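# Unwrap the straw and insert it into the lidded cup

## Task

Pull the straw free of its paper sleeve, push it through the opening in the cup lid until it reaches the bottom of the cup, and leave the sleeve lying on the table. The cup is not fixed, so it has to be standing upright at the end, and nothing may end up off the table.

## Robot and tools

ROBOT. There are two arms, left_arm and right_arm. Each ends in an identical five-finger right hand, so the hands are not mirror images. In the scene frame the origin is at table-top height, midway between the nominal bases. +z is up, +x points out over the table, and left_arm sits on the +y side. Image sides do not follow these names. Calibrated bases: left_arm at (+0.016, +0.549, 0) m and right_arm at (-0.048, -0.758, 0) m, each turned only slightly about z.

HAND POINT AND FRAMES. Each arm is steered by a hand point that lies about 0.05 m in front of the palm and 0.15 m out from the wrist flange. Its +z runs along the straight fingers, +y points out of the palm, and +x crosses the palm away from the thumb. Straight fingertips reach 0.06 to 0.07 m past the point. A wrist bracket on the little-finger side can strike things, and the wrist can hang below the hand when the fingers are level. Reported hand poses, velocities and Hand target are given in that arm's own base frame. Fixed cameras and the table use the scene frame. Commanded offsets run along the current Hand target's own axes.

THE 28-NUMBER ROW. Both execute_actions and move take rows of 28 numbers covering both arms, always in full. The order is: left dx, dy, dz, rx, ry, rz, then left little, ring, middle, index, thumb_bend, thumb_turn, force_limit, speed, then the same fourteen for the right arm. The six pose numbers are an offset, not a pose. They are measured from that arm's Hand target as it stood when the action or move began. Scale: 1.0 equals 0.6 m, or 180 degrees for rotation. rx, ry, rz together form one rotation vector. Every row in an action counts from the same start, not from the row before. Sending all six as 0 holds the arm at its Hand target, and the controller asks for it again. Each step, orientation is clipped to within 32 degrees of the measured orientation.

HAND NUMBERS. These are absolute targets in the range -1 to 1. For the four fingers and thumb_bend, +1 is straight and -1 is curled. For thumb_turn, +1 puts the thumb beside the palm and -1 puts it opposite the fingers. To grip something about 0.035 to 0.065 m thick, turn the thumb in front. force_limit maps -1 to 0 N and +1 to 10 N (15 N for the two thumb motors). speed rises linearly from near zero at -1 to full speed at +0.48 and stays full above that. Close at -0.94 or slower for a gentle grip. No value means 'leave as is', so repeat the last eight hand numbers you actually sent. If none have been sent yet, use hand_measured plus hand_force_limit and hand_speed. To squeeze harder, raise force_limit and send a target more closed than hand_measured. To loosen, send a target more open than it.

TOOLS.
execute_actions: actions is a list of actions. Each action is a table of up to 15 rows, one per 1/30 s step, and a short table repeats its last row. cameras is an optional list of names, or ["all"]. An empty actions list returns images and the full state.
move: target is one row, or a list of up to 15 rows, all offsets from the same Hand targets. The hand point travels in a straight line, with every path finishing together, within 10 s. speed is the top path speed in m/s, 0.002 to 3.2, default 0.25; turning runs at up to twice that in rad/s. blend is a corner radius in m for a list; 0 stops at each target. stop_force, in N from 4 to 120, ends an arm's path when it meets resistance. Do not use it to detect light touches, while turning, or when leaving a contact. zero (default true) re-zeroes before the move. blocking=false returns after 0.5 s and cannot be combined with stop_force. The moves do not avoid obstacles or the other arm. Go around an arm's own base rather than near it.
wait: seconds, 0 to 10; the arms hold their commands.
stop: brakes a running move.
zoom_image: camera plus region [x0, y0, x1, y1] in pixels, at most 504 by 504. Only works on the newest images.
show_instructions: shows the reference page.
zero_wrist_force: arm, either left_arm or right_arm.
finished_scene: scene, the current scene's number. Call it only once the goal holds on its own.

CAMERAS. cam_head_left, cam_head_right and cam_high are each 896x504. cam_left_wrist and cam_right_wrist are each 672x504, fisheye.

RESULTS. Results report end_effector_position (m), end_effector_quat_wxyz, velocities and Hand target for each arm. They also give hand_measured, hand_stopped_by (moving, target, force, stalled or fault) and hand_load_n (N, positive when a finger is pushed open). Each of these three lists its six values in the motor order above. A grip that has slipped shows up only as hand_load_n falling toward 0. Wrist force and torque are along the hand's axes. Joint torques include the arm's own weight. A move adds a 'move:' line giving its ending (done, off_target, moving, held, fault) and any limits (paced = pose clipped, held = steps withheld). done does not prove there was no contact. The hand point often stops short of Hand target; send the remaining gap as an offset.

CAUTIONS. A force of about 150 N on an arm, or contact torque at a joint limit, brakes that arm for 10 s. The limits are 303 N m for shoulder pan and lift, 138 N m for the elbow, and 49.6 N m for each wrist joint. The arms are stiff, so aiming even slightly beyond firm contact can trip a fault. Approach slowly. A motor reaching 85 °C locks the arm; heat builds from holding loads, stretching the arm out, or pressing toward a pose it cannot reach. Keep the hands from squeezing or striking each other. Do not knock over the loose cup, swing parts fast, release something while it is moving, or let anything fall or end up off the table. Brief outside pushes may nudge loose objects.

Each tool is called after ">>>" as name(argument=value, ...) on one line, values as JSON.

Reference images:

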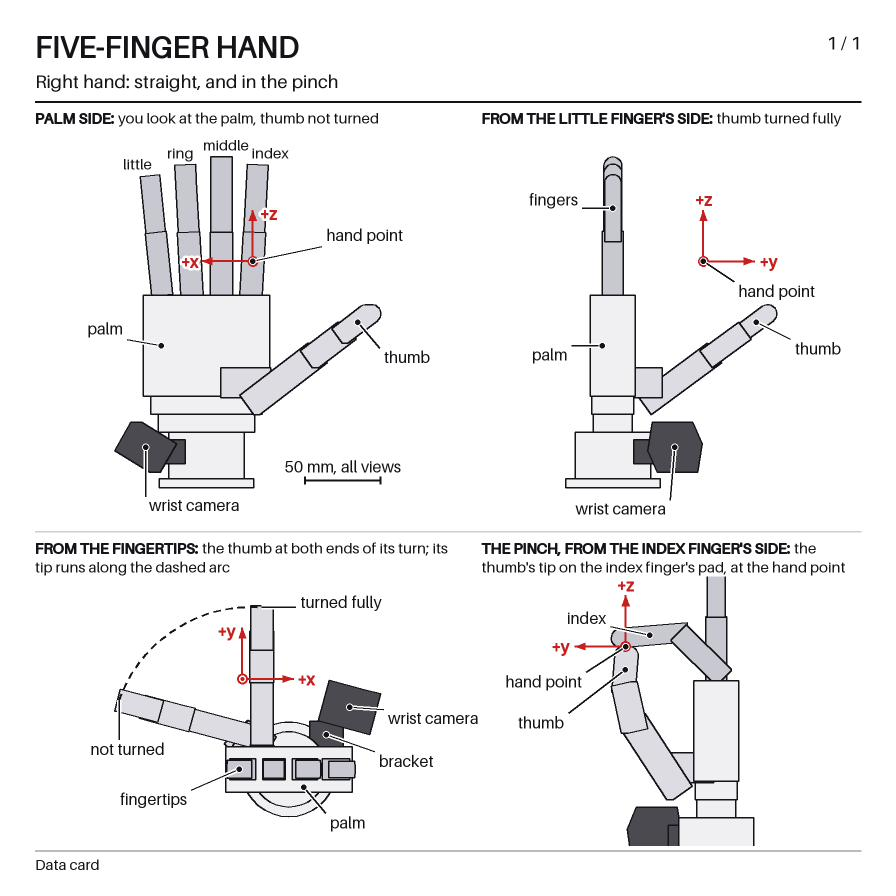

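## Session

>>> execute_actions(actions=[])

>>> zoom_image(camera="cam_high", region=[450, 100, 700, 300])

>>> zoom_image(camera="cam_head_right", region=[360, 200, 560, 360])

Scene clock: 0.00 s.
left_arm: end_effector_position=(+0.9217, -0.3466, +0.3408) hand_measured=(+1.000, +1.000, +1.000, +1.000, +1.000, +1.000) hand_load_n=(+0.0, +0.0, +0.0, +0.0, +0.0, +0.0) hand_stopped_by=(target, target, target, target, target, target) hand_force_limit=0.00 hand_speed=-0.80 end_effector_quat_wxyz=(+0.067, +0.013, +0.994, +0.090) | right_arm: end_effector_position=(+0.1187, +0.5223, +0.1731) hand_measured=(+1.000, +1.000, +1.000, +1.000, +1.000, +1.000) hand_load_n=(+0.0, +0.0, +0.0, +0.0, +0.0, +0.0) hand_stopped_by=(target, target, target, target, target, target) hand_force_limit=0.00 hand_speed=-0.80 end_effector_quat_wxyz=(+0.152, +0.292, +0.912, +0.246)
Joint positions: left_arm=[-0.668 -0.612 0.519 1.668 1.346 -2.212] | right_arm=[1.238 -1.511 2.223 0.339 1.855 0.211]
Joint velocities: within noise
Joint torques (N m): no reading
Wrist force (N): no reading
Wrist torque (N m): no reading
Wrist force, peak (N): no reading
Hand target: left_arm +0.9217, -0.3466, +0.3408; +0.067, +0.013, +0.994, +0.090 | right_arm +0.1187, +0.5223, +0.1731; +0.152, +0.292, +0.912, +0.246
camera_calibration:
cam_left_wrist: T_world_to_cam=[[-0.215429, 0.966042, 0.142663, 0.485409], [0.736594, 0.0648419, 0.673219, -0.893014], [0.641108, 0.250116, -0.72555, -0.142296], [0, 0, 0, 1]] pos_world=[0.853587, -0.37543, 0.428701]
cam_right_wrist: T_world_to_cam=[[0.277612, 0.828288, 0.486694, -0.547983], [0.507871, -0.556561, 0.657501, 0.112928], [0.815475, 0.0646472, -0.575171, 0.0785178], [0, 0, 0, 1]] pos_world=[0.0307446, 0.511663, 0.237611]

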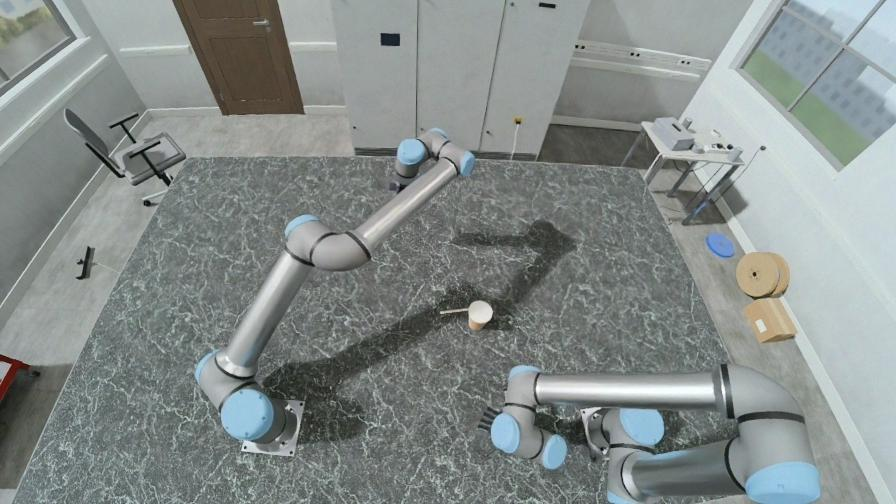

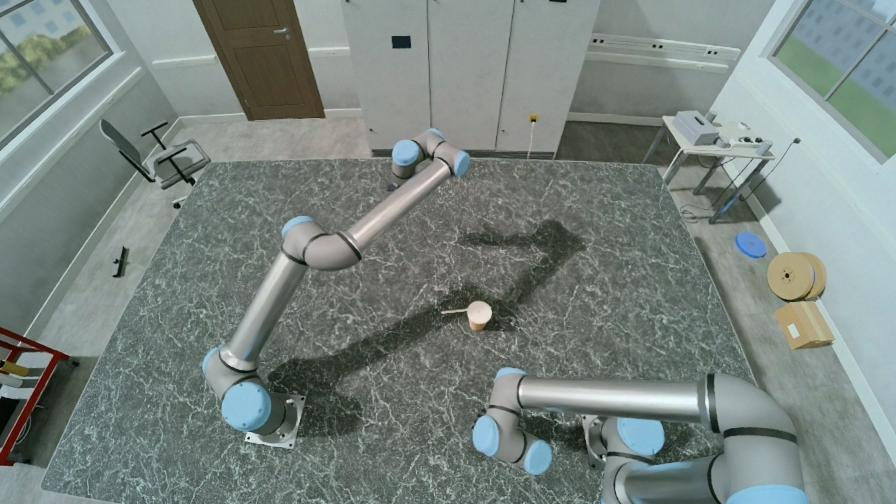

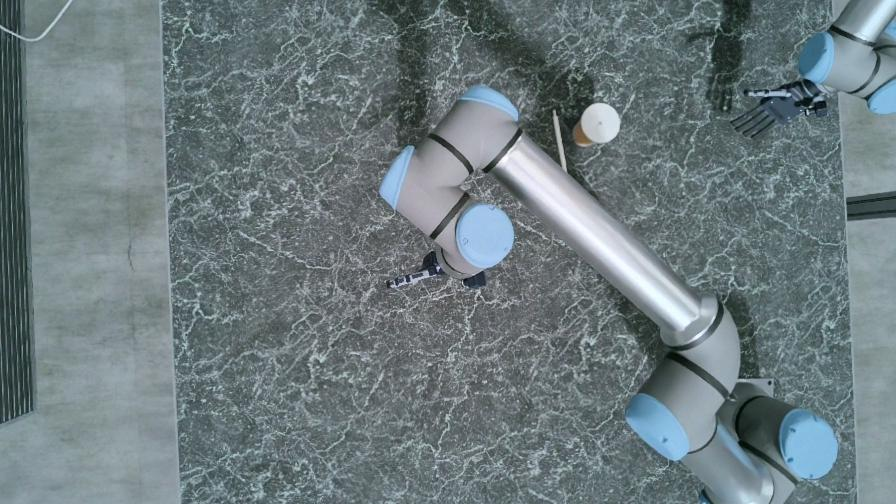

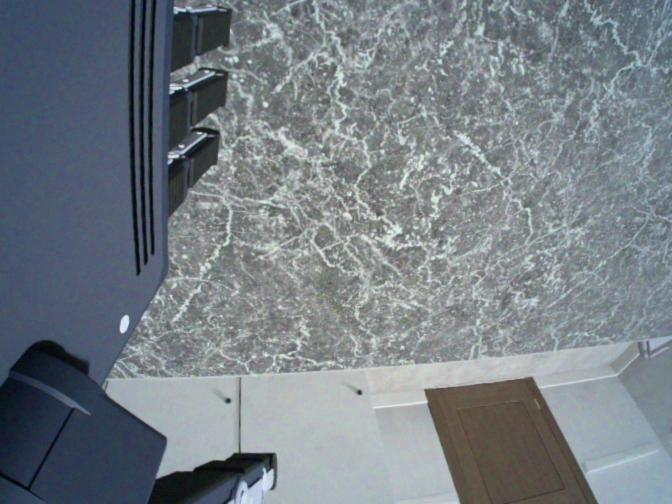

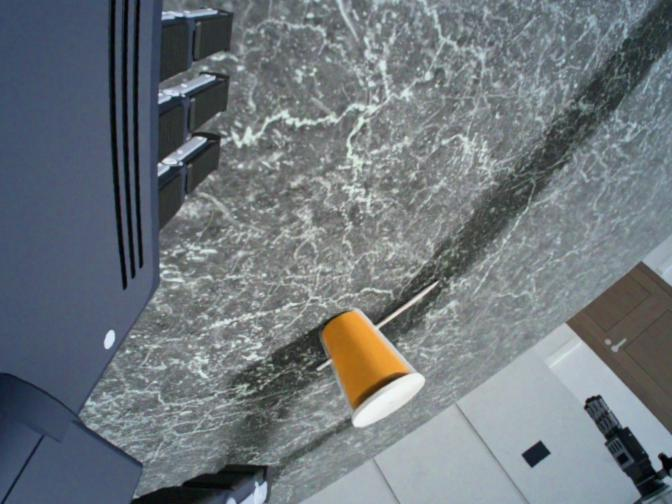

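Scaled by 2.016 from the camera's 896x504 image, which has a finer 1280x720 frame.

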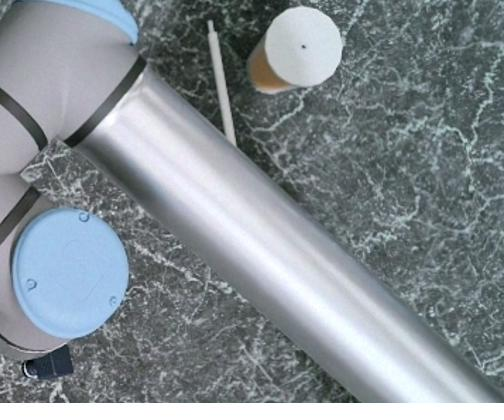

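Scaled by 2.520 from the camera's 896x504 image, which has a finer 1280x720 frame.

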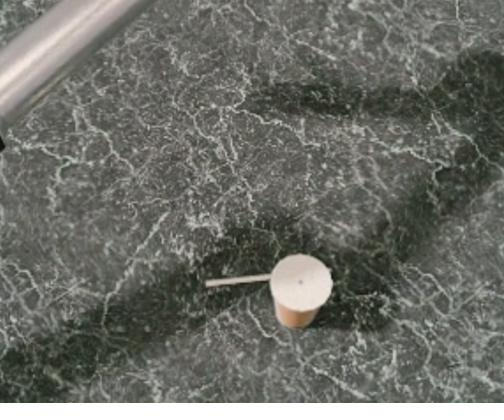

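>>> move(target=[[0,0,0,0,0,0,1,1,1,1,1,1,-0.4,-0.2,-0.7198,0.2385,-0.2858,-0.2309,0.272,0.4899,1,1,1,0.1,0.1,-0.56,-0.4,-0.2],[0.6567,-0.5393,-0.1,0.379,-0.2604,-0.5016,-1,-1,0.15,0.15,0.27,-1,-0.4,-0.2,-0.7198,0.2385,-0.2858,-0.2309,0.272,0.4899,1,1,1,0.1,0.1,-0.56,-0.4,-0.2]], speed=[0.5,0.5], cameras=["all"])

Scene clock: 176.33 s.
left_arm: end_effector_position=(+0.5186, -0.6603, +0.2894) hand_measured=(-1.000, -1.000, +0.150, +0.150, +0.270, -1.000) hand_load_n=(+0.0, +0.0, +0.0, +0.0, +0.0, +0.0) hand_stopped_by=(target, target, target, target, target, target) hand_force_limit=-0.40 hand_speed=-0.20 end_effector_quat_wxyz=(-0.417, +0.573, -0.508, +0.489) | right_arm: end_effector_position=(+0.4503, +0.3001, +0.4508) hand_measured=(+1.000, +1.000, +1.000, +0.100, +0.100, -0.560) hand_load_n=(+0.0, +0.0, +0.0, +0.0, +0.0, +0.0) hand_stopped_by=(target, target, target, target, target, target) hand_force_limit=-0.40 hand_speed=-0.20 end_effector_quat_wxyz=(-0.316, +0.633, +0.316, +0.632)
Joint positions: left_arm=[-1.438 -1.092 1.54 0.411 0.231 -4.126] | right_arm=[-0.229 -2.196 2.329 -0.133 0.414 1.571]
Joint torques (N m): left_arm=[-15.74 -59.36 -39.53 4.77 -0.54 -2.07] | right_arm=[6.28 -4.42 -31.95 -2.81 4.02 2.78]
Wrist force (N): left_arm=[-1.1 -0.2 -1.3] | right_arm=[-0.1 1.3 -1.0]
Wrist torque (N m): left_arm=[0.00 0.40 0.04] | right_arm=[0.18 0.05 0.05]
Wrist force, peak (N): left_arm=[0.0 1.2 -2.8] | right_arm=[-0.1 2.2 -1.7]
Hand target: left_arm +0.5186, -0.6603, +0.2894; -0.417, +0.573, -0.508, +0.489 | right_arm +0.4503, +0.3001, +0.4508; -0.316, +0.633, +0.316, +0.632
Off the commanded pose: left_arm 0.000 m, 0 deg | right_arm 0.000 m, 0 deg.
move: done
camera_calibration:
cam_left_wrist: T_world_to_cam=[[-0.164915, -0.361285, -0.917756, 0.113245], [-0.574928, 0.791276, -0.208183, 0.873712], [0.801411, 0.493312, -0.338206, 0.122689], [0, 0, 0, 1]] pos_world=[0.422673, -0.710957, 0.327318]
cam_right_wrist: T_world_to_cam=[[0.785995, -0.577967, 0.219468, -0.277601], [-0.168093, -0.541406, -0.823786, 0.60595], [0.594942, 0.610601, -0.522695, -0.106003], [0, 0, 0, 1]] pos_world=[0.383115, 0.232346, 0.504691]

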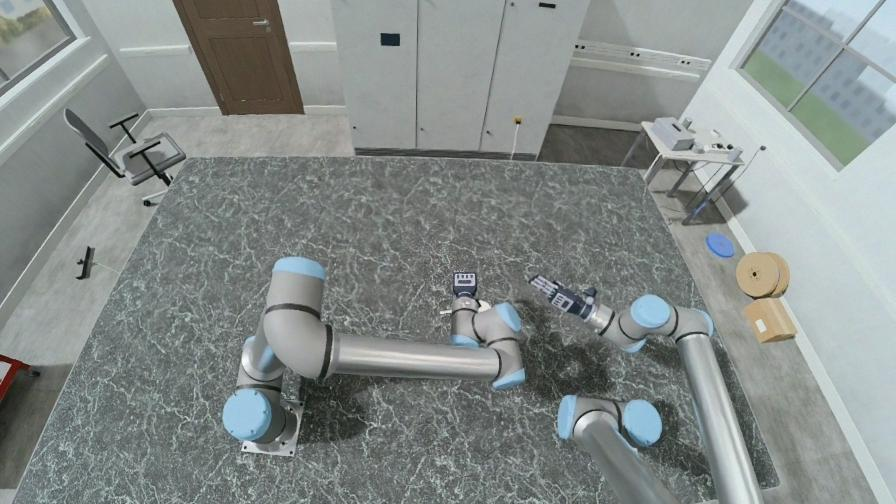

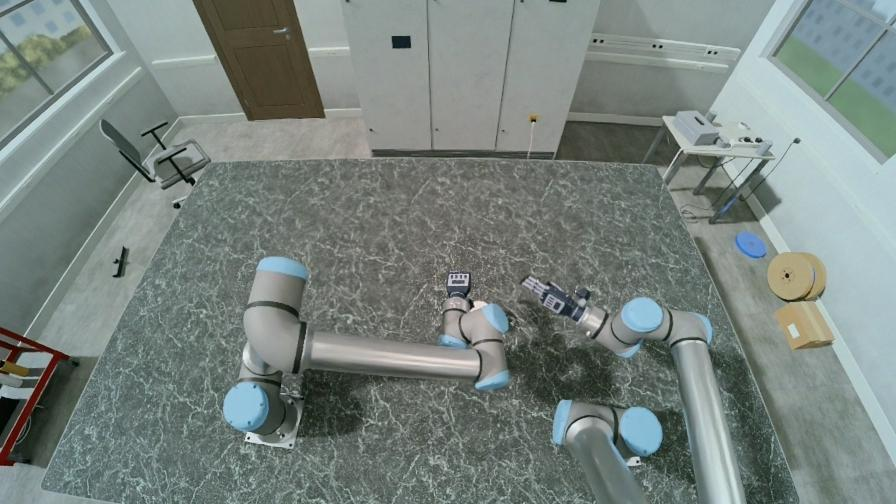

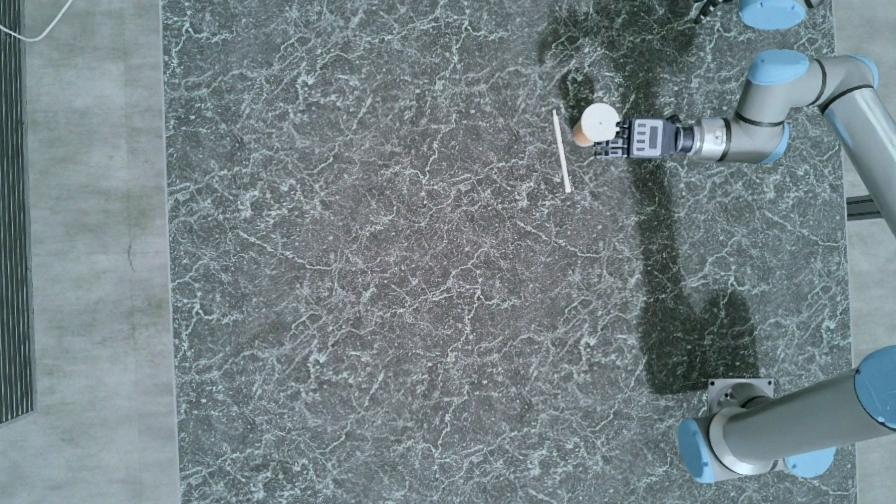

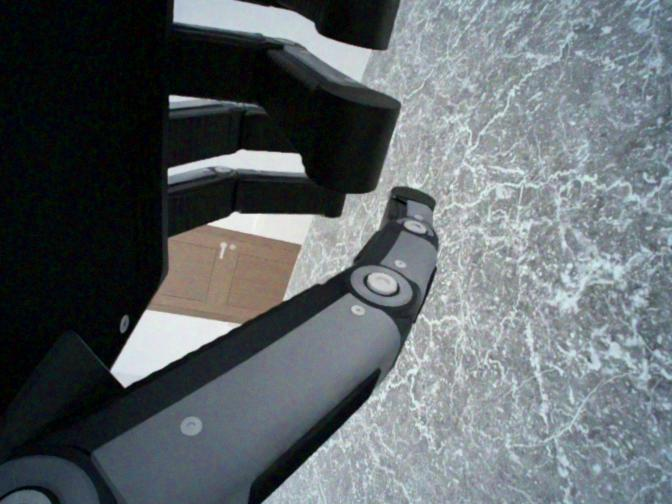

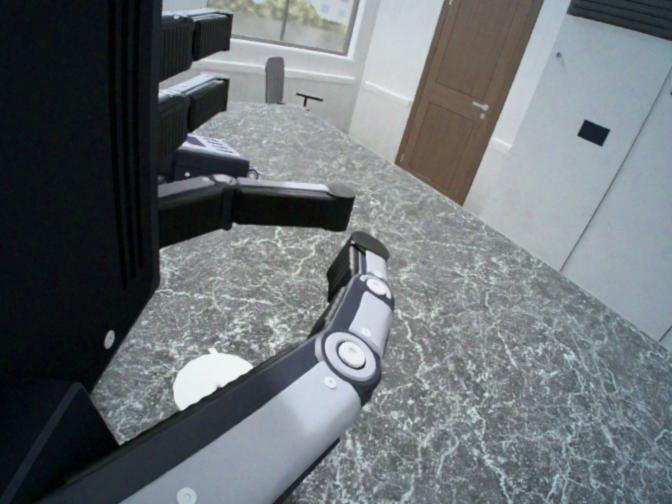

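>>> zoom_image(camera="cam_high", region=[520, 80, 660, 210])

Scaled by 3.600 from the camera's 896x504 image, which has a finer 1280x720 frame.

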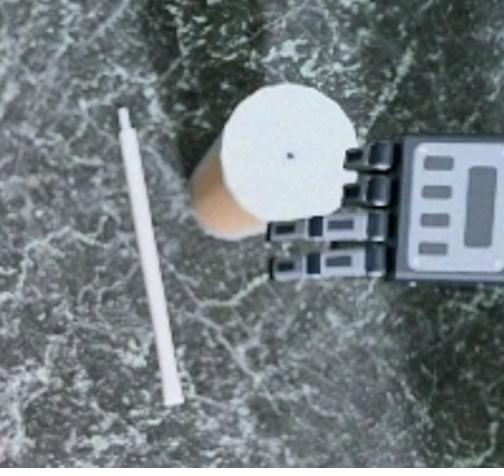

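>>> move(target=[-0.0765,0.3492,0.0837,-0.0053,0.0379,0.0068,-1,-1,0.15,0.15,0.27,-1,-0.4,-0.2,0,0,0,0,0,0,1,1,1,0.1,0.1,-0.56,-0.4,-0.2], speed=0.2, cameras=["cam_left_wrist","cam_high","cam_right_wrist"])

Scene clock: 252.20 s.
left_arm: end_effector_position=(+0.5314, -0.6441, +0.0701) hand_measured=(-1.000, -1.000, +0.150, +0.150, +0.270, -1.000) hand_load_n=(+0.0, +0.5, +0.0, +0.0, +0.0, +0.0) hand_stopped_by=(target, target, target, target, target, target) hand_force_limit=-0.40 hand_speed=-0.20 end_effector_quat_wxyz=(-0.387, +0.541, -0.542, +0.514) | right_arm: end_effector_position=(+0.4503, +0.3001, +0.4508) hand_measured=(+1.000, +1.000, +1.000, +0.100, +0.100, -0.560) hand_load_n=(+0.0, +0.0, +0.0, +0.0, +0.0, +0.0) hand_stopped_by=(target, target, target, target, target, target) hand_force_limit=-0.40 hand_speed=-0.20 end_effector_quat_wxyz=(-0.316, +0.633, +0.316, +0.632)
Joint positions: left_arm=[-1.41 -0.997 1.804 -0.274 0.348 -3.787] | right_arm=[-0.229 -2.196 2.329 -0.133 0.414 1.571]
Joint torques (N m): left_arm=[20.72 -61.62 -22.3 -1.75 1.85 2.45] | right_arm=[6.94 -4.67 -32.45 -2.79 3.98 2.59]
Wrist force (N): left_arm=[-1.2 1.0 -2.0] | right_arm=[-0.2 1.1 -0.8]
Wrist torque (N m): left_arm=[0.29 0.43 -0.05] | right_arm=[0.14 0.06 0.04]
Wrist force, peak (N): left_arm=[-1.3 1.7 -2.3] | right_arm=[-0.4 1.5 -1.4]
Hand target: left_arm +0.5314, -0.6441, +0.0701; -0.387, +0.541, -0.542, +0.514 | right_arm +0.4503, +0.3001, +0.4508; -0.316, +0.633, +0.316, +0.632
Off the commanded pose: left_arm 0.000 m, 0 deg | right_arm 0.000 m, 0 deg.
move: done
camera_calibration:
cam_left_wrist: T_world_to_cam=[[-0.207796, -0.338298, -0.91781, -0.0425009], [-0.474335, 0.855439, -0.207917, 0.810508], [0.855469, 0.392146, -0.338223, -0.0635474], [0, 0, 0, 1]] pos_world=[0.429984, -0.682799, 0.108018]
cam_right_wrist: T_world_to_cam=[[0.785995, -0.577967, 0.219468, -0.277601], [-0.168093, -0.541406, -0.823786, 0.60595], [0.594942, 0.610601, -0.522695, -0.106003], [0, 0, 0, 1]] pos_world=[0.383115, 0.232346, 0.504691]
Images, in order (width x height): cam_high 896x504, cam_left_wrist 672x504, cam_right_wrist 672x504.

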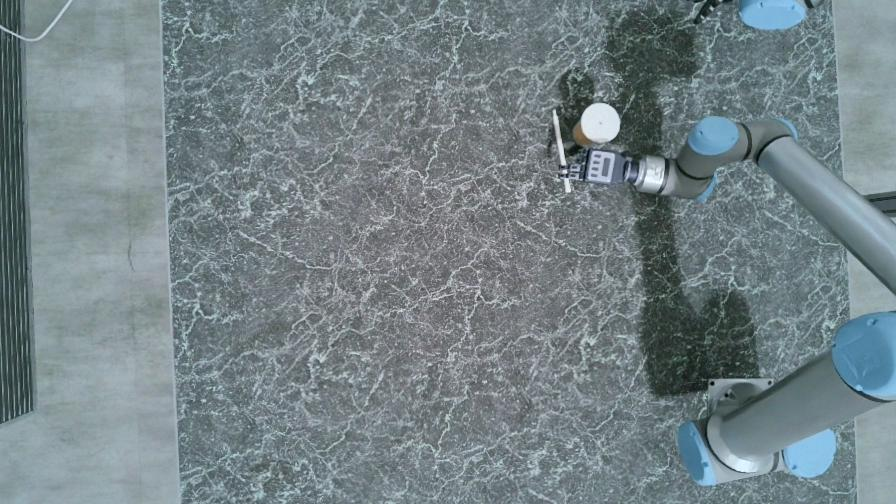

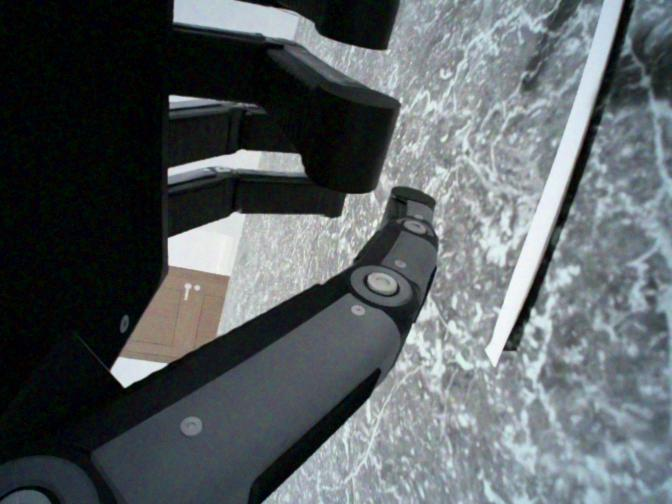

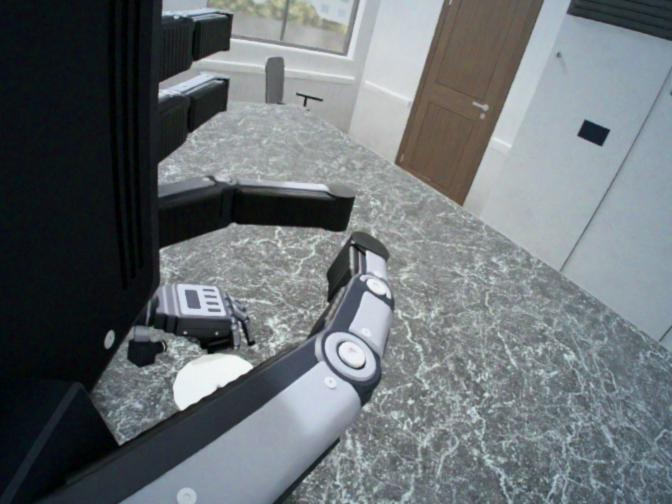

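>>> move(target=[-0.0072,0.0723,-0.0088,0,0,0,-1,-1,0.15,0.15,0.27,-1,-0.4,-0.2,0,0,0,0,0,0,1,1,1,0.1,0.1,-0.56,-0.4,-0.2], speed=0.1, stop_force=5, cameras=["cam_left_wrist"])

Scene clock: 280.47 s.
left_arm: end_effector_position=(+0.5185, -0.6440, +0.0281) hand_measured=(-1.000, -1.000, +0.150, +0.150, +0.270, -1.000) hand_load_n=(+0.0, +0.0, +0.0, +0.0, +0.0, +0.0) hand_stopped_by=(target, target, target, target, target, target) hand_force_limit=-0.40 hand_speed=-0.20 end_effector_quat_wxyz=(-0.387, +0.541, -0.542, +0.514) | right_arm: end_effector_position=(+0.4503, +0.3001, +0.4508) hand_measured=(+1.000, +1.000, +1.000, +0.100, +0.100, -0.560) hand_load_n=(+0.0, +0.0, +0.0, +0.0, +0.0, +0.0) hand_stopped_by=(target, target, target, target, target, target) hand_force_limit=-0.40 hand_speed=-0.20 end_effector_quat_wxyz=(-0.316, +0.633, +0.316, +0.632)
Joint positions: left_arm=[-1.429 -0.945 1.82 -0.313 0.331 -3.817] | right_arm=[-0.229 -2.196 2.329 -0.133 0.414 1.571]
Joint torques (N m): left_arm=[-17.18 -60.25 -18.7 -1.44 -3.82 -2.22] | right_arm=[6.35 -4.83 -32.06 -2.81 3.89 2.75]
Wrist force (N): left_arm=[-1.0 0.5 -2.0] | right_arm=[-0.6 1.5 -1.1]
Wrist torque (N m): left_arm=[0.20 0.35 0.07] | right_arm=[0.22 0.11 0.03]
Wrist force, peak (N): left_arm=[-1.5 0.9 -2.2] | right_arm=[-0.5 1.7 -1.2]
Hand target: left_arm +0.5185, -0.6440, +0.0281; -0.387, +0.541, -0.542, +0.514 | right_arm +0.4503, +0.3001, +0.4508; -0.316, +0.633, +0.316, +0.632
Off the commanded pose: left_arm 0.000 m, 0 deg | right_arm 0.000 m, 0 deg.
move: done
camera_calibration:
cam_left_wrist: T_world_to_cam=[[-0.20771, -0.338301, -0.917828, -0.0837114], [-0.474212, 0.855486, -0.208005, 0.795605], [0.855558, 0.392041, -0.338119, -0.0669578], [0, 0, 0, 1]] pos_world=[0.417184, -0.682699, 0.0660176]
Images, in order (width x height): cam_left_wrist 672x504.

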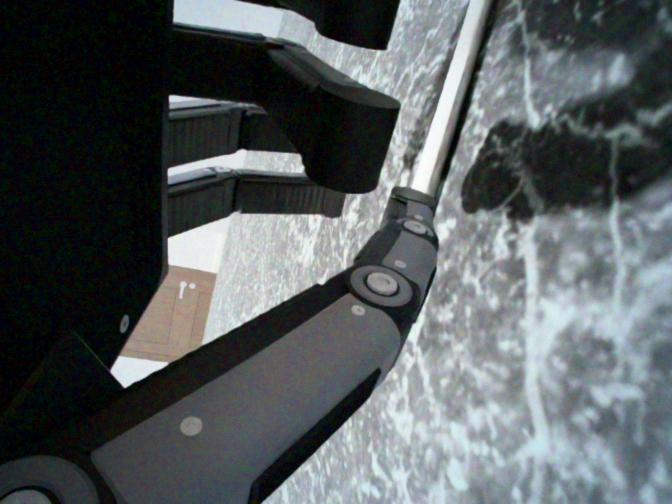

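>>> move(target=[-0.0043,0.0309,0.0055,0,0,0,-1,-1,0.1,0.1,0.23,-1,-0.4,-0.3,0,0,0,0,0,0,1,1,1,0.1,0.1,-0.56,-0.4,-0.2], speed=0.012, stop_force=4, cameras=["cam_left_wrist"])

Scene clock: 295.70 s.
left_arm: end_effector_position=(+0.5185, -0.6440, +0.0141) hand_measured=(-1.000, -1.000, +0.100, +0.100, +0.228, -1.000) hand_load_n=(+0.0, +0.5, +0.0, +0.0, -2.5, -0.5) hand_stopped_by=(target, target, target, target, target, target) hand_force_limit=-0.40 hand_speed=-0.30 end_effector_quat_wxyz=(-0.387, +0.541, -0.542, +0.514) | right_arm: end_effector_position=(+0.4503, +0.3001, +0.4508) hand_measured=(+1.000, +1.000, +1.000, +0.100, +0.100, -0.560) hand_load_n=(+0.0, +0.0, +0.0, +0.0, +0.0, +0.0) hand_stopped_by=(target, target, target, target, target, target) hand_force_limit=-0.40 hand_speed=-0.20 end_effector_quat_wxyz=(-0.316, +0.633, +0.316, +0.632)
Joint positions: left_arm=[-1.429 -0.927 1.822 -0.334 0.331 -3.817] | right_arm=[-0.229 -2.196 2.329 -0.133 0.414 1.571]
Joint torques (N m): left_arm=[-13.45 -83.53 -28.8 3.86 -2.94 -1.41] | right_arm=[6.75 -3.88 -32.88 -2.51 4.1 2.67]
Wrist force (N): left_arm=[0.0 -3.5 -3.4] | right_arm=[-0.4 1.2 -1.0]
Wrist torque (N m): left_arm=[0.11 0.30 0.06] | right_arm=[0.16 0.09 0.03]
Wrist force, peak (N): left_arm=[0.2 -6.3 -6.3] | right_arm=[-0.7 1.4 -1.3]
Hand target: left_arm +0.5185, -0.6440, +0.0141; -0.387, +0.541, -0.542, +0.514 (not the last commanded pose) | right_arm +0.4503, +0.3001, +0.4508; -0.316, +0.633, +0.316, +0.632
Off the commanded pose: left_arm 0.005 m, 0 deg | right_arm 0.000 m, 0 deg.
move: contact (left_arm)
camera_calibration:
cam_left_wrist: T_world_to_cam=[[-0.207789, -0.338336, -0.917798, -0.0965534], [-0.47423, 0.855478, -0.207997, 0.792695], [0.855529, 0.392028, -0.338208, -0.0716832], [0, 0, 0, 1]] pos_world=[0.417184, -0.682699, 0.0520177]
Images, in order (width x height): cam_left_wrist 672x504.

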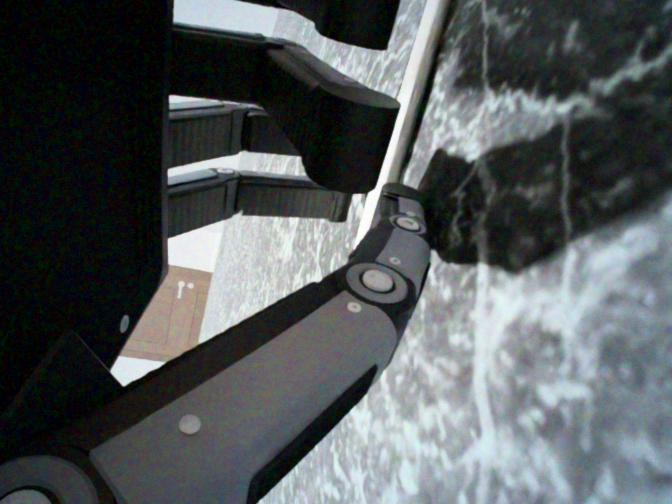

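>>> move(target=[[0,0,0,0,0,0,-1,-1,-0.7,-0.7,0.23,-1,-0.1,-0.9,0,0,0,0,0,0,1,1,1,0.1,0.1,-0.56,-0.4,-0.2],[0.0006,-0.004,-0.0007,0,0,0,-1,-1,-0.7,-0.7,0.23,-1,-0.1,-0.9,0,0,0,0,0,0,1,1,1,0.1,0.1,-0.56,-0.4,-0.2],[0.0006,-0.004,-0.0007,0,0,0,-1,-1,-0.72,-0.72,0.23,-1,-0.1,-0.9,0,0,0,0,0,0,1,1,1,0.1,0.1,-0.56,-0.4,-0.2]], speed=0.02, cameras=["cam_left_wrist"])

>>> zoom_image(camera="cam_left_wrist", region=[280, 20, 560, 504])

Scene clock: 313.03 s.
left_arm: end_effector_position=(+0.5185, -0.6440, +0.0165) hand_measured=(-1.000, -1.000, -0.174, -0.240, +0.232, -1.000) hand_load_n=(+0.0, +0.0, +5.0, +2.0, +4.0, +1.0) hand_stopped_by=(target, target, force, force, target, target) hand_force_limit=-0.10 hand_speed=-0.90 end_effector_quat_wxyz=(-0.387, +0.541, -0.542, +0.514) | right_arm: end_effector_position=(+0.4503, +0.3001, +0.4508) hand_measured=(+1.000, +1.000, +1.000, +0.100, +0.100, -0.560) hand_load_n=(+0.0, +0.0, +0.0, +0.0, +0.0, +0.0) hand_stopped_by=(target, target, target, target, target, target) hand_force_limit=-0.40 hand_speed=-0.20 end_effector_quat_wxyz=(-0.316, +0.633, +0.316, +0.632)
Joint positions: left_arm=[-1.429 -0.93 1.821 -0.33 0.331 -3.817] | right_arm=[-0.229 -2.196 2.329 -0.133 0.414 1.571]
Joint torques (N m): left_arm=[-14.15 -86.43 -30.51 3.62 1.81 -0.23] | right_arm=[6.43 -4.55 -32.96 -2.71 3.87 2.44]
Wrist force (N): left_arm=[-1.2 0.7 -1.4] | right_arm=[-0.5 1.3 -0.7]
Wrist torque (N m): left_arm=[0.22 0.32 0.05] | right_arm=[0.16 0.09 0.03]
Wrist force, peak (N): left_arm=[0.1 -10.6 -0.2] | right_arm=[-0.3 1.8 -1.1]
Hand target: left_arm +0.5185, -0.6440, +0.0165; -0.387, +0.541, -0.542, +0.514 | right_arm +0.4503, +0.3001, +0.4508; -0.316, +0.633, +0.316, +0.632
Off the commanded pose: left_arm 0.000 m, 0 deg | right_arm 0.000 m, 0 deg.
move: done
camera_calibration:
cam_left_wrist: T_world_to_cam=[[-0.207789, -0.338336, -0.917798, -0.0943506], [-0.47423, 0.855478, -0.207997, 0.793194], [0.855529, 0.392028, -0.338208, -0.0708715], [0, 0, 0, 1]] pos_world=[0.417184, -0.682699, 0.0544177]
Images, in order (width x height): cam_left_wrist 672x504.

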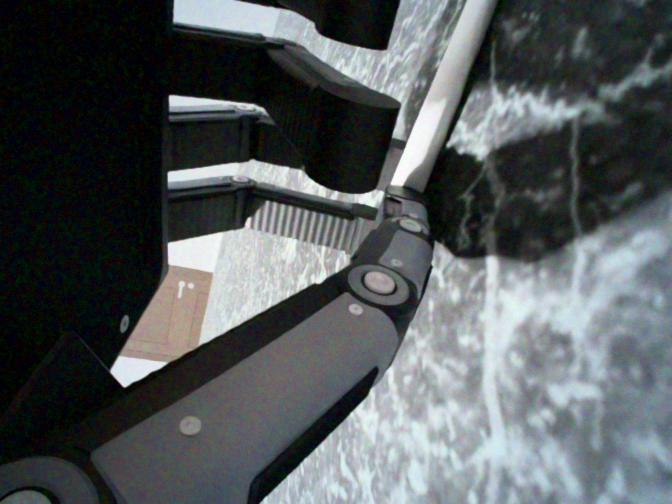

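Scaled by 1.041 from the camera's 672x504 image, which has a finer 960x720 frame.

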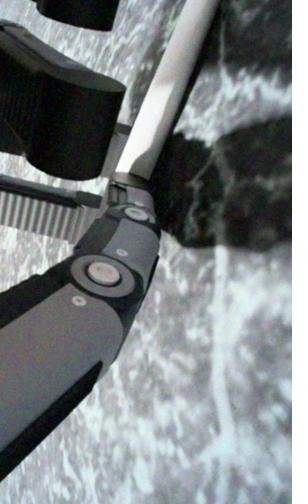

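>>> move(target=[[0,0,0,0,0,0,-1,-1,-0.72,-0.74,0.23,-1,-0.1,-0.9,0,0,0,0,0,0,1,1,1,0.1,0.1,-0.56,-0.4,-0.2],[0.0114,-0.0813,-0.0145,0,0,0,-1,-1,-0.72,-0.74,0.23,-1,-0.1,-0.9,0,0,0,0,0,0,1,1,1,0.1,0.1,-0.56,-0.4,-0.2]], speed=0.06, cameras=["cam_left_wrist","cam_high","cam_right_wrist"])

>>> zoom_image(camera="cam_high", region=[520, 80, 660, 210])

Scene clock: 326.97 s.
left_arm: end_effector_position=(+0.5185, -0.6441, +0.0664) hand_measured=(-1.000, -1.000, -0.176, -0.248, +0.230, -1.000) hand_load_n=(+0.0, +0.0, +0.0, +0.0, +0.0, +0.0) hand_stopped_by=(target, target, force, force, target, target) hand_force_limit=-0.10 hand_speed=-0.90 end_effector_quat_wxyz=(-0.387, +0.541, -0.542, +0.514) | right_arm: end_effector_position=(+0.4503, +0.3001, +0.4508) hand_measured=(+1.000, +1.000, +1.000, +0.100, +0.100, -0.560) hand_load_n=(+0.0, +0.0, +0.0, +0.0, +0.0, +0.0) hand_stopped_by=(target, target, target, target, target, target) hand_force_limit=-0.40 hand_speed=-0.20 end_effector_quat_wxyz=(-0.316, +0.633, +0.316, +0.632)
Joint positions: left_arm=[-1.429 -0.993 1.811 -0.256 0.331 -3.817] | right_arm=[-0.229 -2.196 2.329 -0.133 0.414 1.571]
Joint torques (N m): left_arm=[-17.61 -82.61 -32.7 4.1 -1.79 -1.86] | right_arm=[5.26 -4.54 -32.94 -2.53 3.72 2.36]
Wrist force (N): left_arm=[-1.0 1.0 -2.0] | right_arm=[-0.4 1.3 -0.8]
Wrist torque (N m): left_arm=[0.31 0.41 0.10] | right_arm=[0.17 0.09 0.03]
Wrist force, peak (N): left_arm=[-0.9 0.9 -2.3] | right_arm=[-0.4 1.7 -1.0]
Hand target: left_arm +0.5185, -0.6440, +0.0666; -0.387, +0.541, -0.542, +0.514 | right_arm +0.4503, +0.3001, +0.4508; -0.316, +0.633, +0.316, +0.632
Off the commanded pose: left_arm 0.000 m, 0 deg | right_arm 0.000 m, 0 deg.
move: done
camera_calibration:
cam_left_wrist: T_world_to_cam=[[-0.207799, -0.338317, -0.917802, -0.0485558], [-0.474226, 0.855486, -0.207977, 0.803527], [0.855529, 0.392028, -0.338208, -0.0539094], [0, 0, 0, 1]] pos_world=[0.417084, -0.682699, 0.104318]
cam_right_wrist: T_world_to_cam=[[0.785995, -0.577967, 0.219468, -0.277601], [-0.168093, -0.541406, -0.823786, 0.60595], [0.594942, 0.610601, -0.522695, -0.106003], [0, 0, 0, 1]] pos_world=[0.383115, 0.232346, 0.504691]
Images, in order (width x height): cam_high 896x504, cam_left_wrist 672x504, cam_right_wrist 672x504.

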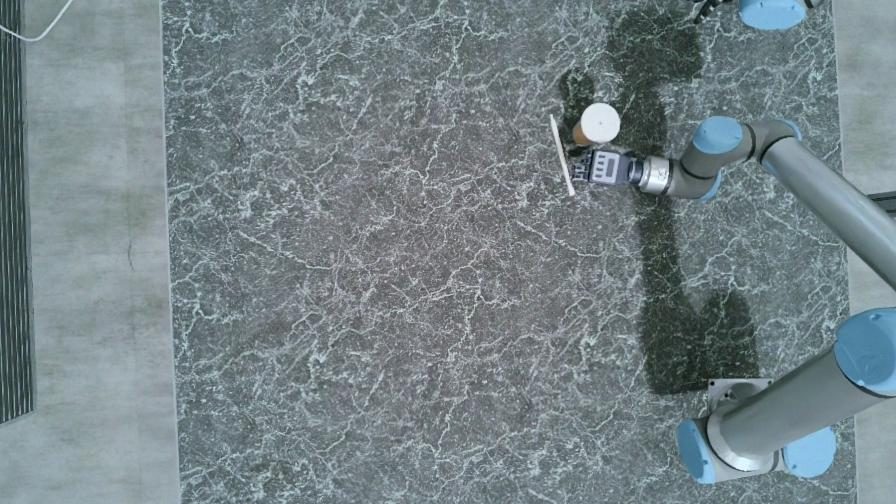

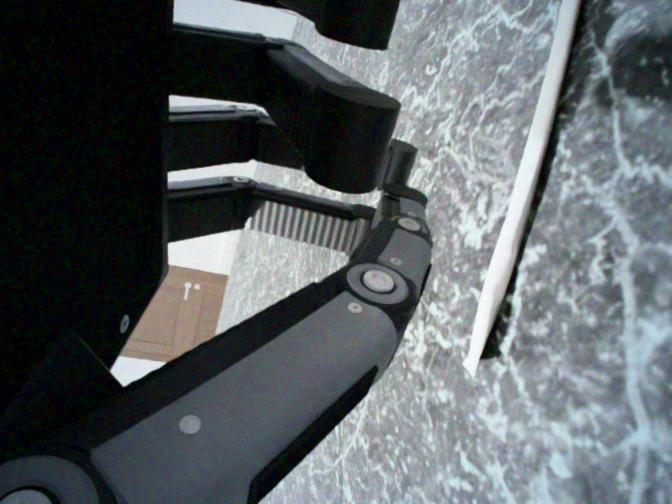

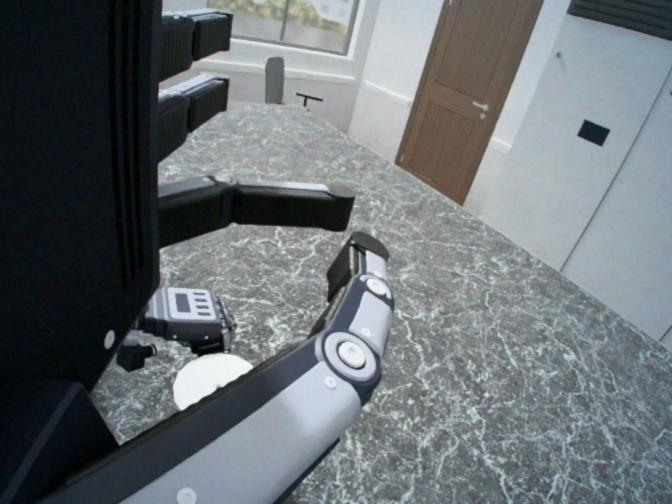

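Scaled by 3.600 from the camera's 896x504 image, which has a finer 1280x720 frame.

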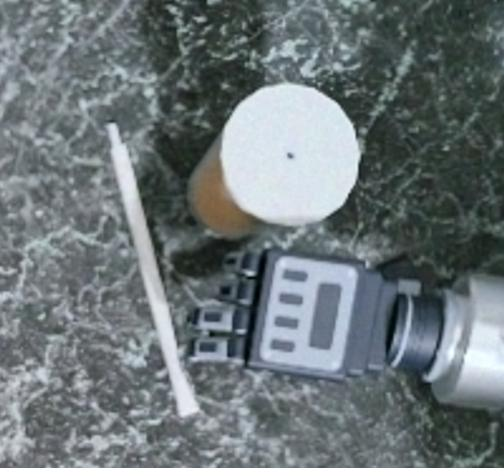

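>>> move(target=[[0,0,0,0,0,0,-1,-1,0.1,0.1,0.23,-1,-0.1,-0.3,0,0,0,0,0,0,1,1,1,0.1,0.1,-0.56,-0.4,-0.2],[-0.0155,0.0603,-0.0092,0,0,0,-1,-1,0.1,0.1,0.23,-1,-0.1,-0.3,0,0,0,0,0,0,1,1,1,0.1,0.1,-0.56,-0.4,-0.2]], speed=0.1, cameras=["cam_left_wrist"])

Scene clock: 439.27 s.
left_arm: end_effector_position=(+0.5074, -0.6382, +0.0312) hand_measured=(-1.000, -1.000, +0.100, +0.100, +0.230, -1.000) hand_load_n=(+0.0, +0.0, +0.0, +0.0, +0.0, +0.0) hand_stopped_by=(target, target, target, target, target, target) hand_force_limit=-0.10 hand_speed=-0.30 end_effector_quat_wxyz=(-0.387, +0.541, -0.542, +0.514) | right_arm: end_effector_position=(+0.4503, +0.3001, +0.4508) hand_measured=(+1.000, +1.000, +1.000, +0.100, +0.100, -0.560) hand_load_n=(+0.0, +0.0, +0.0, +0.0, +0.0, +0.0) hand_stopped_by=(target, target, target, target, target, target) hand_force_limit=-0.40 hand_speed=-0.20 end_effector_quat_wxyz=(-0.316, +0.633, +0.316, +0.632)
Joint positions: left_arm=[-1.445 -0.955 1.835 -0.294 0.318 -3.843] | right_arm=[-0.229 -2.196 2.329 -0.133 0.414 1.571]
Joint torques (N m): left_arm=[-17.7 -58.95 -18.87 -1.56 -3.8 -2.2] | right_arm=[5.57 -3.88 -33.24 -2.7 3.75 2.12]
Wrist force (N): left_arm=[-0.6 0.5 -2.2] | right_arm=[-0.2 1.3 -1.1]
Wrist torque (N m): left_arm=[0.24 0.34 0.10] | right_arm=[0.18 0.07 0.04]
Wrist force, peak (N): left_arm=[-1.4 1.2 -2.4] | right_arm=[-0.4 1.7 -1.2]
Hand target: left_arm +0.5073, -0.6382, +0.0310; -0.387, +0.541, -0.542, +0.514 | right_arm +0.4503, +0.3001, +0.4508; -0.316, +0.633, +0.316, +0.632
Off the commanded pose: left_arm 0.000 m, 0 deg | right_arm 0.000 m, 0 deg.
move: done
camera_calibration:
cam_left_wrist: T_world_to_cam=[[-0.207789, -0.338336, -0.917798, -0.0812031], [-0.47423, 0.855478, -0.207997, 0.786026], [0.855529, 0.392028, -0.338208, -0.0586772], [0, 0, 0, 1]] pos_world=[0.406084, -0.676899, 0.0691177]
Images, in order (width x height): cam_left_wrist 672x504.

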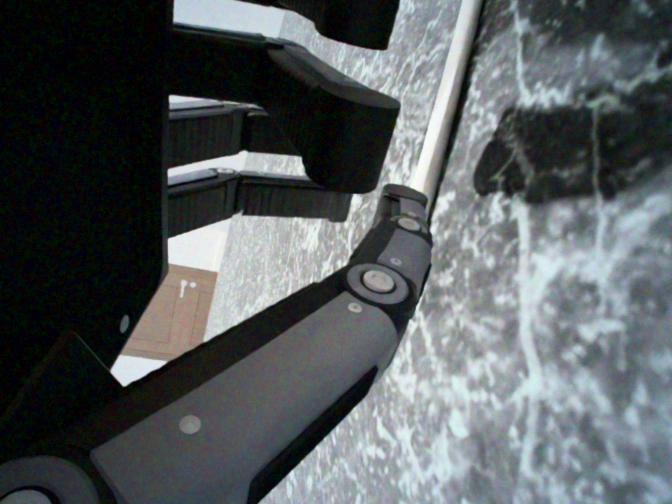

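>>> move(target=[-0.0048,0.0342,0.0061,0,0,0,-1,-1,0.1,0.1,0.23,-1,-0.1,-0.3,0,0,0,0,0,0,1,1,1,0.1,0.1,-0.56,-0.4,-0.2], speed=0.015, stop_force=4, cameras=[])

>>> move(target=[[0.0002,-0.0015,-0.0003,0,0,0,-1,-1,-0.7,-0.7,0.23,-1,-0.1,-0.9,0,0,0,0,0,0,1,1,1,0.1,0.1,-0.56,-0.4,-0.2],[0.0004,-0.003,-0.0005,0,0,0,-1,-1,-0.72,-0.72,0.23,-1,-0.1,-0.9,0,0,0,0,0,0,1,1,1,0.1,0.1,-0.56,-0.4,-0.2]], speed=0.02, cameras=["cam_left_wrist"])

Scene clock: 456.80 s.
left_arm: end_effector_position=(+0.5073, -0.6382, +0.0144) hand_measured=(-1.000, -1.000, +0.100, +0.100, +0.230, -1.000) hand_load_n=(+0.0, +0.0, +1.0, +0.0, -1.5, -0.5) hand_stopped_by=(target, target, target, target, target, target) hand_force_limit=-0.10 hand_speed=-0.30 end_effector_quat_wxyz=(-0.387, +0.541, -0.542, +0.514) | right_arm: end_effector_position=(+0.4503, +0.3001, +0.4508) hand_measured=(+1.000, +1.000, +1.000, +0.100, +0.100, -0.560) hand_load_n=(+0.0, +0.0, +0.0, +0.0, +0.0, +0.0) hand_stopped_by=(target, target, target, target, target, target) hand_force_limit=-0.40 hand_speed=-0.20 end_effector_quat_wxyz=(-0.316, +0.633, +0.316, +0.632)
Joint positions: left_arm=[-1.445 -0.933 1.838 -0.318 0.318 -3.844] | right_arm=[-0.229 -2.196 2.329 -0.133 0.414 1.571]
Joint torques (N m): left_arm=[-11.06 -84.97 -27.6 4.02 -0.45 -0.22] | right_arm=[6.26 -3.29 -33.1 -2.57 3.8 2.1]
Wrist force (N): left_arm=[-0.3 -2.7 -2.2] | right_arm=[-0.5 1.6 -1.1]
Wrist torque (N m): left_arm=[0.23 0.37 0.00] | right_arm=[0.23 0.11 0.03]
Wrist force, peak (N): left_arm=[0.1 -9.2 -4.9] | right_arm=[-0.3 1.7 -1.2]
Hand target: left_arm +0.5073, -0.6382, +0.0144; -0.387, +0.541, -0.542, +0.514 (not the last commanded pose) | right_arm +0.4503, +0.3001, +0.4508; -0.316, +0.633, +0.316, +0.632
Off the commanded pose: left_arm 0.004 m, 0 deg | right_arm 0.000 m, 0 deg.
move: contact (left_arm)
No camera images: "cameras" was empty.

Scene clock: 460.13 s.
left_arm: end_effector_position=(+0.5073, -0.6382, +0.0162) hand_measured=(-1.000, -1.000, -0.166, -0.278, +0.230, -1.000) hand_load_n=(+0.0, +0.0, +4.5, +3.0, +2.0, +1.5) hand_stopped_by=(target, target, force, force, target, target) hand_force_limit=-0.10 hand_speed=-0.90 end_effector_quat_wxyz=(-0.387, +0.541, -0.542, +0.514) | right_arm: end_effector_position=(+0.4503, +0.3001, +0.4508) hand_measured=(+1.000, +1.000, +1.000, +0.100, +0.100, -0.560) hand_load_n=(+0.0, +0.0, +0.0, +0.0, +0.0, +0.0) hand_stopped_by=(target, target, target, target, target, target) hand_force_limit=-0.40 hand_speed=-0.20 end_effector_quat_wxyz=(-0.316, +0.633, +0.316, +0.632)
Joint positions: left_arm=[-1.445 -0.935 1.838 -0.316 0.318 -3.843] | right_arm=[-0.229 -2.196 2.329 -0.133 0.414 1.571]
Joint torques (N m): left_arm=[18.55 -84.64 -27.4 4.18 2.04 1.35] | right_arm=[6.1 -4.34 -33.32 -2.54 3.88 2.11]
Wrist force (N): left_arm=[-0.2 -2.8 -1.7] | right_arm=[-0.5 1.3 -1.1]
Wrist torque (N m): left_arm=[0.21 0.27 0.02] | right_arm=[0.19 0.10 0.04]
Wrist force, peak (N): left_arm=[0.3 -7.7 -1.0] | right_arm=[-0.5 1.7 -1.2]
Hand target: left_arm +0.5073, -0.6382, +0.0162; -0.387, +0.541, -0.542, +0.514 | right_arm +0.4503, +0.3001, +0.4508; -0.316, +0.633, +0.316, +0.632
Off the commanded pose: left_arm 0.000 m, 0 deg | right_arm 0.000 m, 0 deg.
move: done
camera_calibration:
cam_left_wrist: T_world_to_cam=[[-0.207789, -0.338336, -0.917798, -0.0949909], [-0.47423, 0.855478, -0.207997, 0.782858], [0.855529, 0.392028, -0.338208, -0.0636648], [0, 0, 0, 1]] pos_world=[0.405984, -0.676899, 0.0541177]
Images, in order (width x height): cam_left_wrist 672x504.

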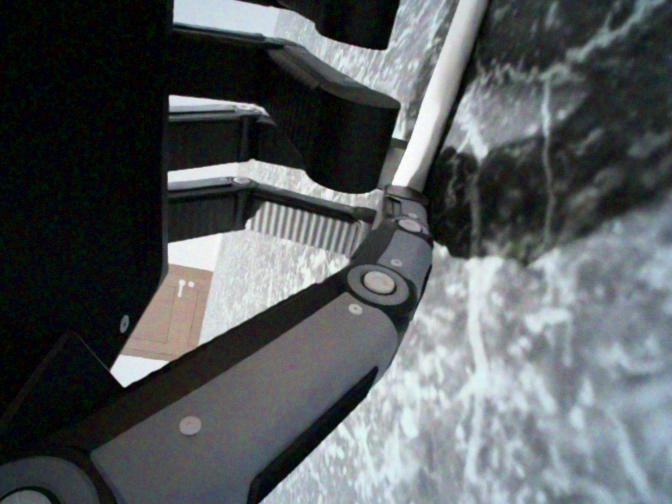

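>>> move(target=[-0.1975,-0.013,-0.0883,0,0,0,-1,-1,-0.72,-0.72,0.23,-1,-0.1,-0.9,0,0,0,0,0,0,1,1,1,0.1,0.1,-0.56,-0.4,-0.2], speed=0.08, cameras=["cam_left_wrist","cam_high"])

>>> zoom_image(camera="cam_high", region=[520, 80, 700, 260])

Scene clock: 471.37 s.
left_arm: end_effector_position=(+0.4710, -0.5135, +0.0168) hand_measured=(-1.000, -1.000, -0.166, -0.278, +0.232, -1.000) hand_load_n=(+0.0, +0.0, +0.5, +2.0, +2.0, +0.5) hand_stopped_by=(target, target, force, force, target, target) hand_force_limit=-0.10 hand_speed=-0.90 end_effector_quat_wxyz=(-0.387, +0.541, -0.542, +0.514) | right_arm: end_effector_position=(+0.4503, +0.3001, +0.4508) hand_measured=(+1.000, +1.000, +1.000, +0.100, +0.100, -0.560) hand_load_n=(+0.0, +0.0, +0.0, +0.0, +0.0, +0.0) hand_stopped_by=(target, target, target, target, target, target) hand_force_limit=-0.40 hand_speed=-0.20 end_effector_quat_wxyz=(-0.316, +0.633, +0.316, +0.632)
Joint positions: left_arm=[-1.484 -1.056 2.097 -0.381 0.286 -3.92] | right_arm=[-0.229 -2.196 2.329 -0.133 0.414 1.571]
Joint torques (N m): left_arm=[-20.22 -72.78 -14.02 -1.28 -3.81 -2.21] | right_arm=[5.92 -3.88 -33.56 -2.53 3.76 1.88]
Wrist force (N): left_arm=[-0.8 0.5 -1.2] | right_arm=[-0.2 1.3 -1.2]
Wrist torque (N m): left_arm=[0.34 0.36 0.05] | right_arm=[0.20 0.06 0.05]
Wrist force, peak (N): left_arm=[-0.4 -3.9 -1.9] | right_arm=[-0.7 1.8 -1.0]
Hand target: left_arm +0.4709, -0.5134, +0.0168; -0.387, +0.541, -0.542, +0.514 | right_arm +0.4503, +0.3001, +0.4508; -0.316, +0.633, +0.316, +0.632
Off the commanded pose: left_arm 0.000 m, 0 deg | right_arm 0.000 m, 0 deg.
move: done
camera_calibration:
cam_left_wrist: T_world_to_cam=[[-0.207778, -0.33833, -0.917802, -0.0598142], [-0.474343, 0.855426, -0.207952, 0.659054], [0.855469, 0.392146, -0.338224, -0.0811186], [0, 0, 0, 1]] pos_world=[0.369584, -0.552199, 0.0547177]
Images, in order (width x height): cam_high 896x504, cam_left_wrist 672x504.

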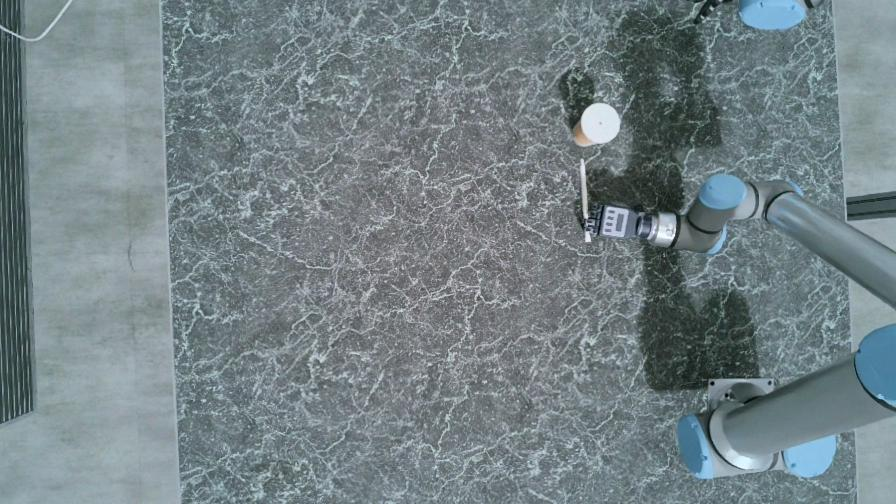

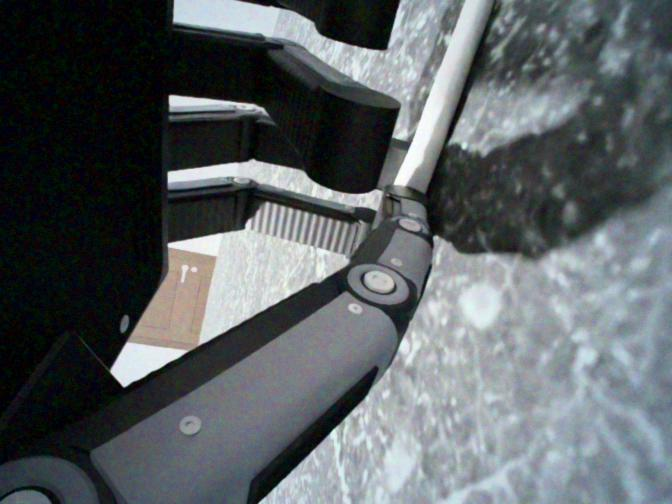

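Scaled by 2.800 from the camera's 896x504 image, which has a finer 1280x720 frame.

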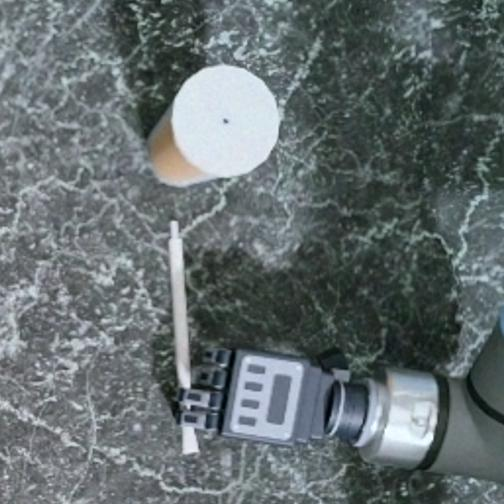

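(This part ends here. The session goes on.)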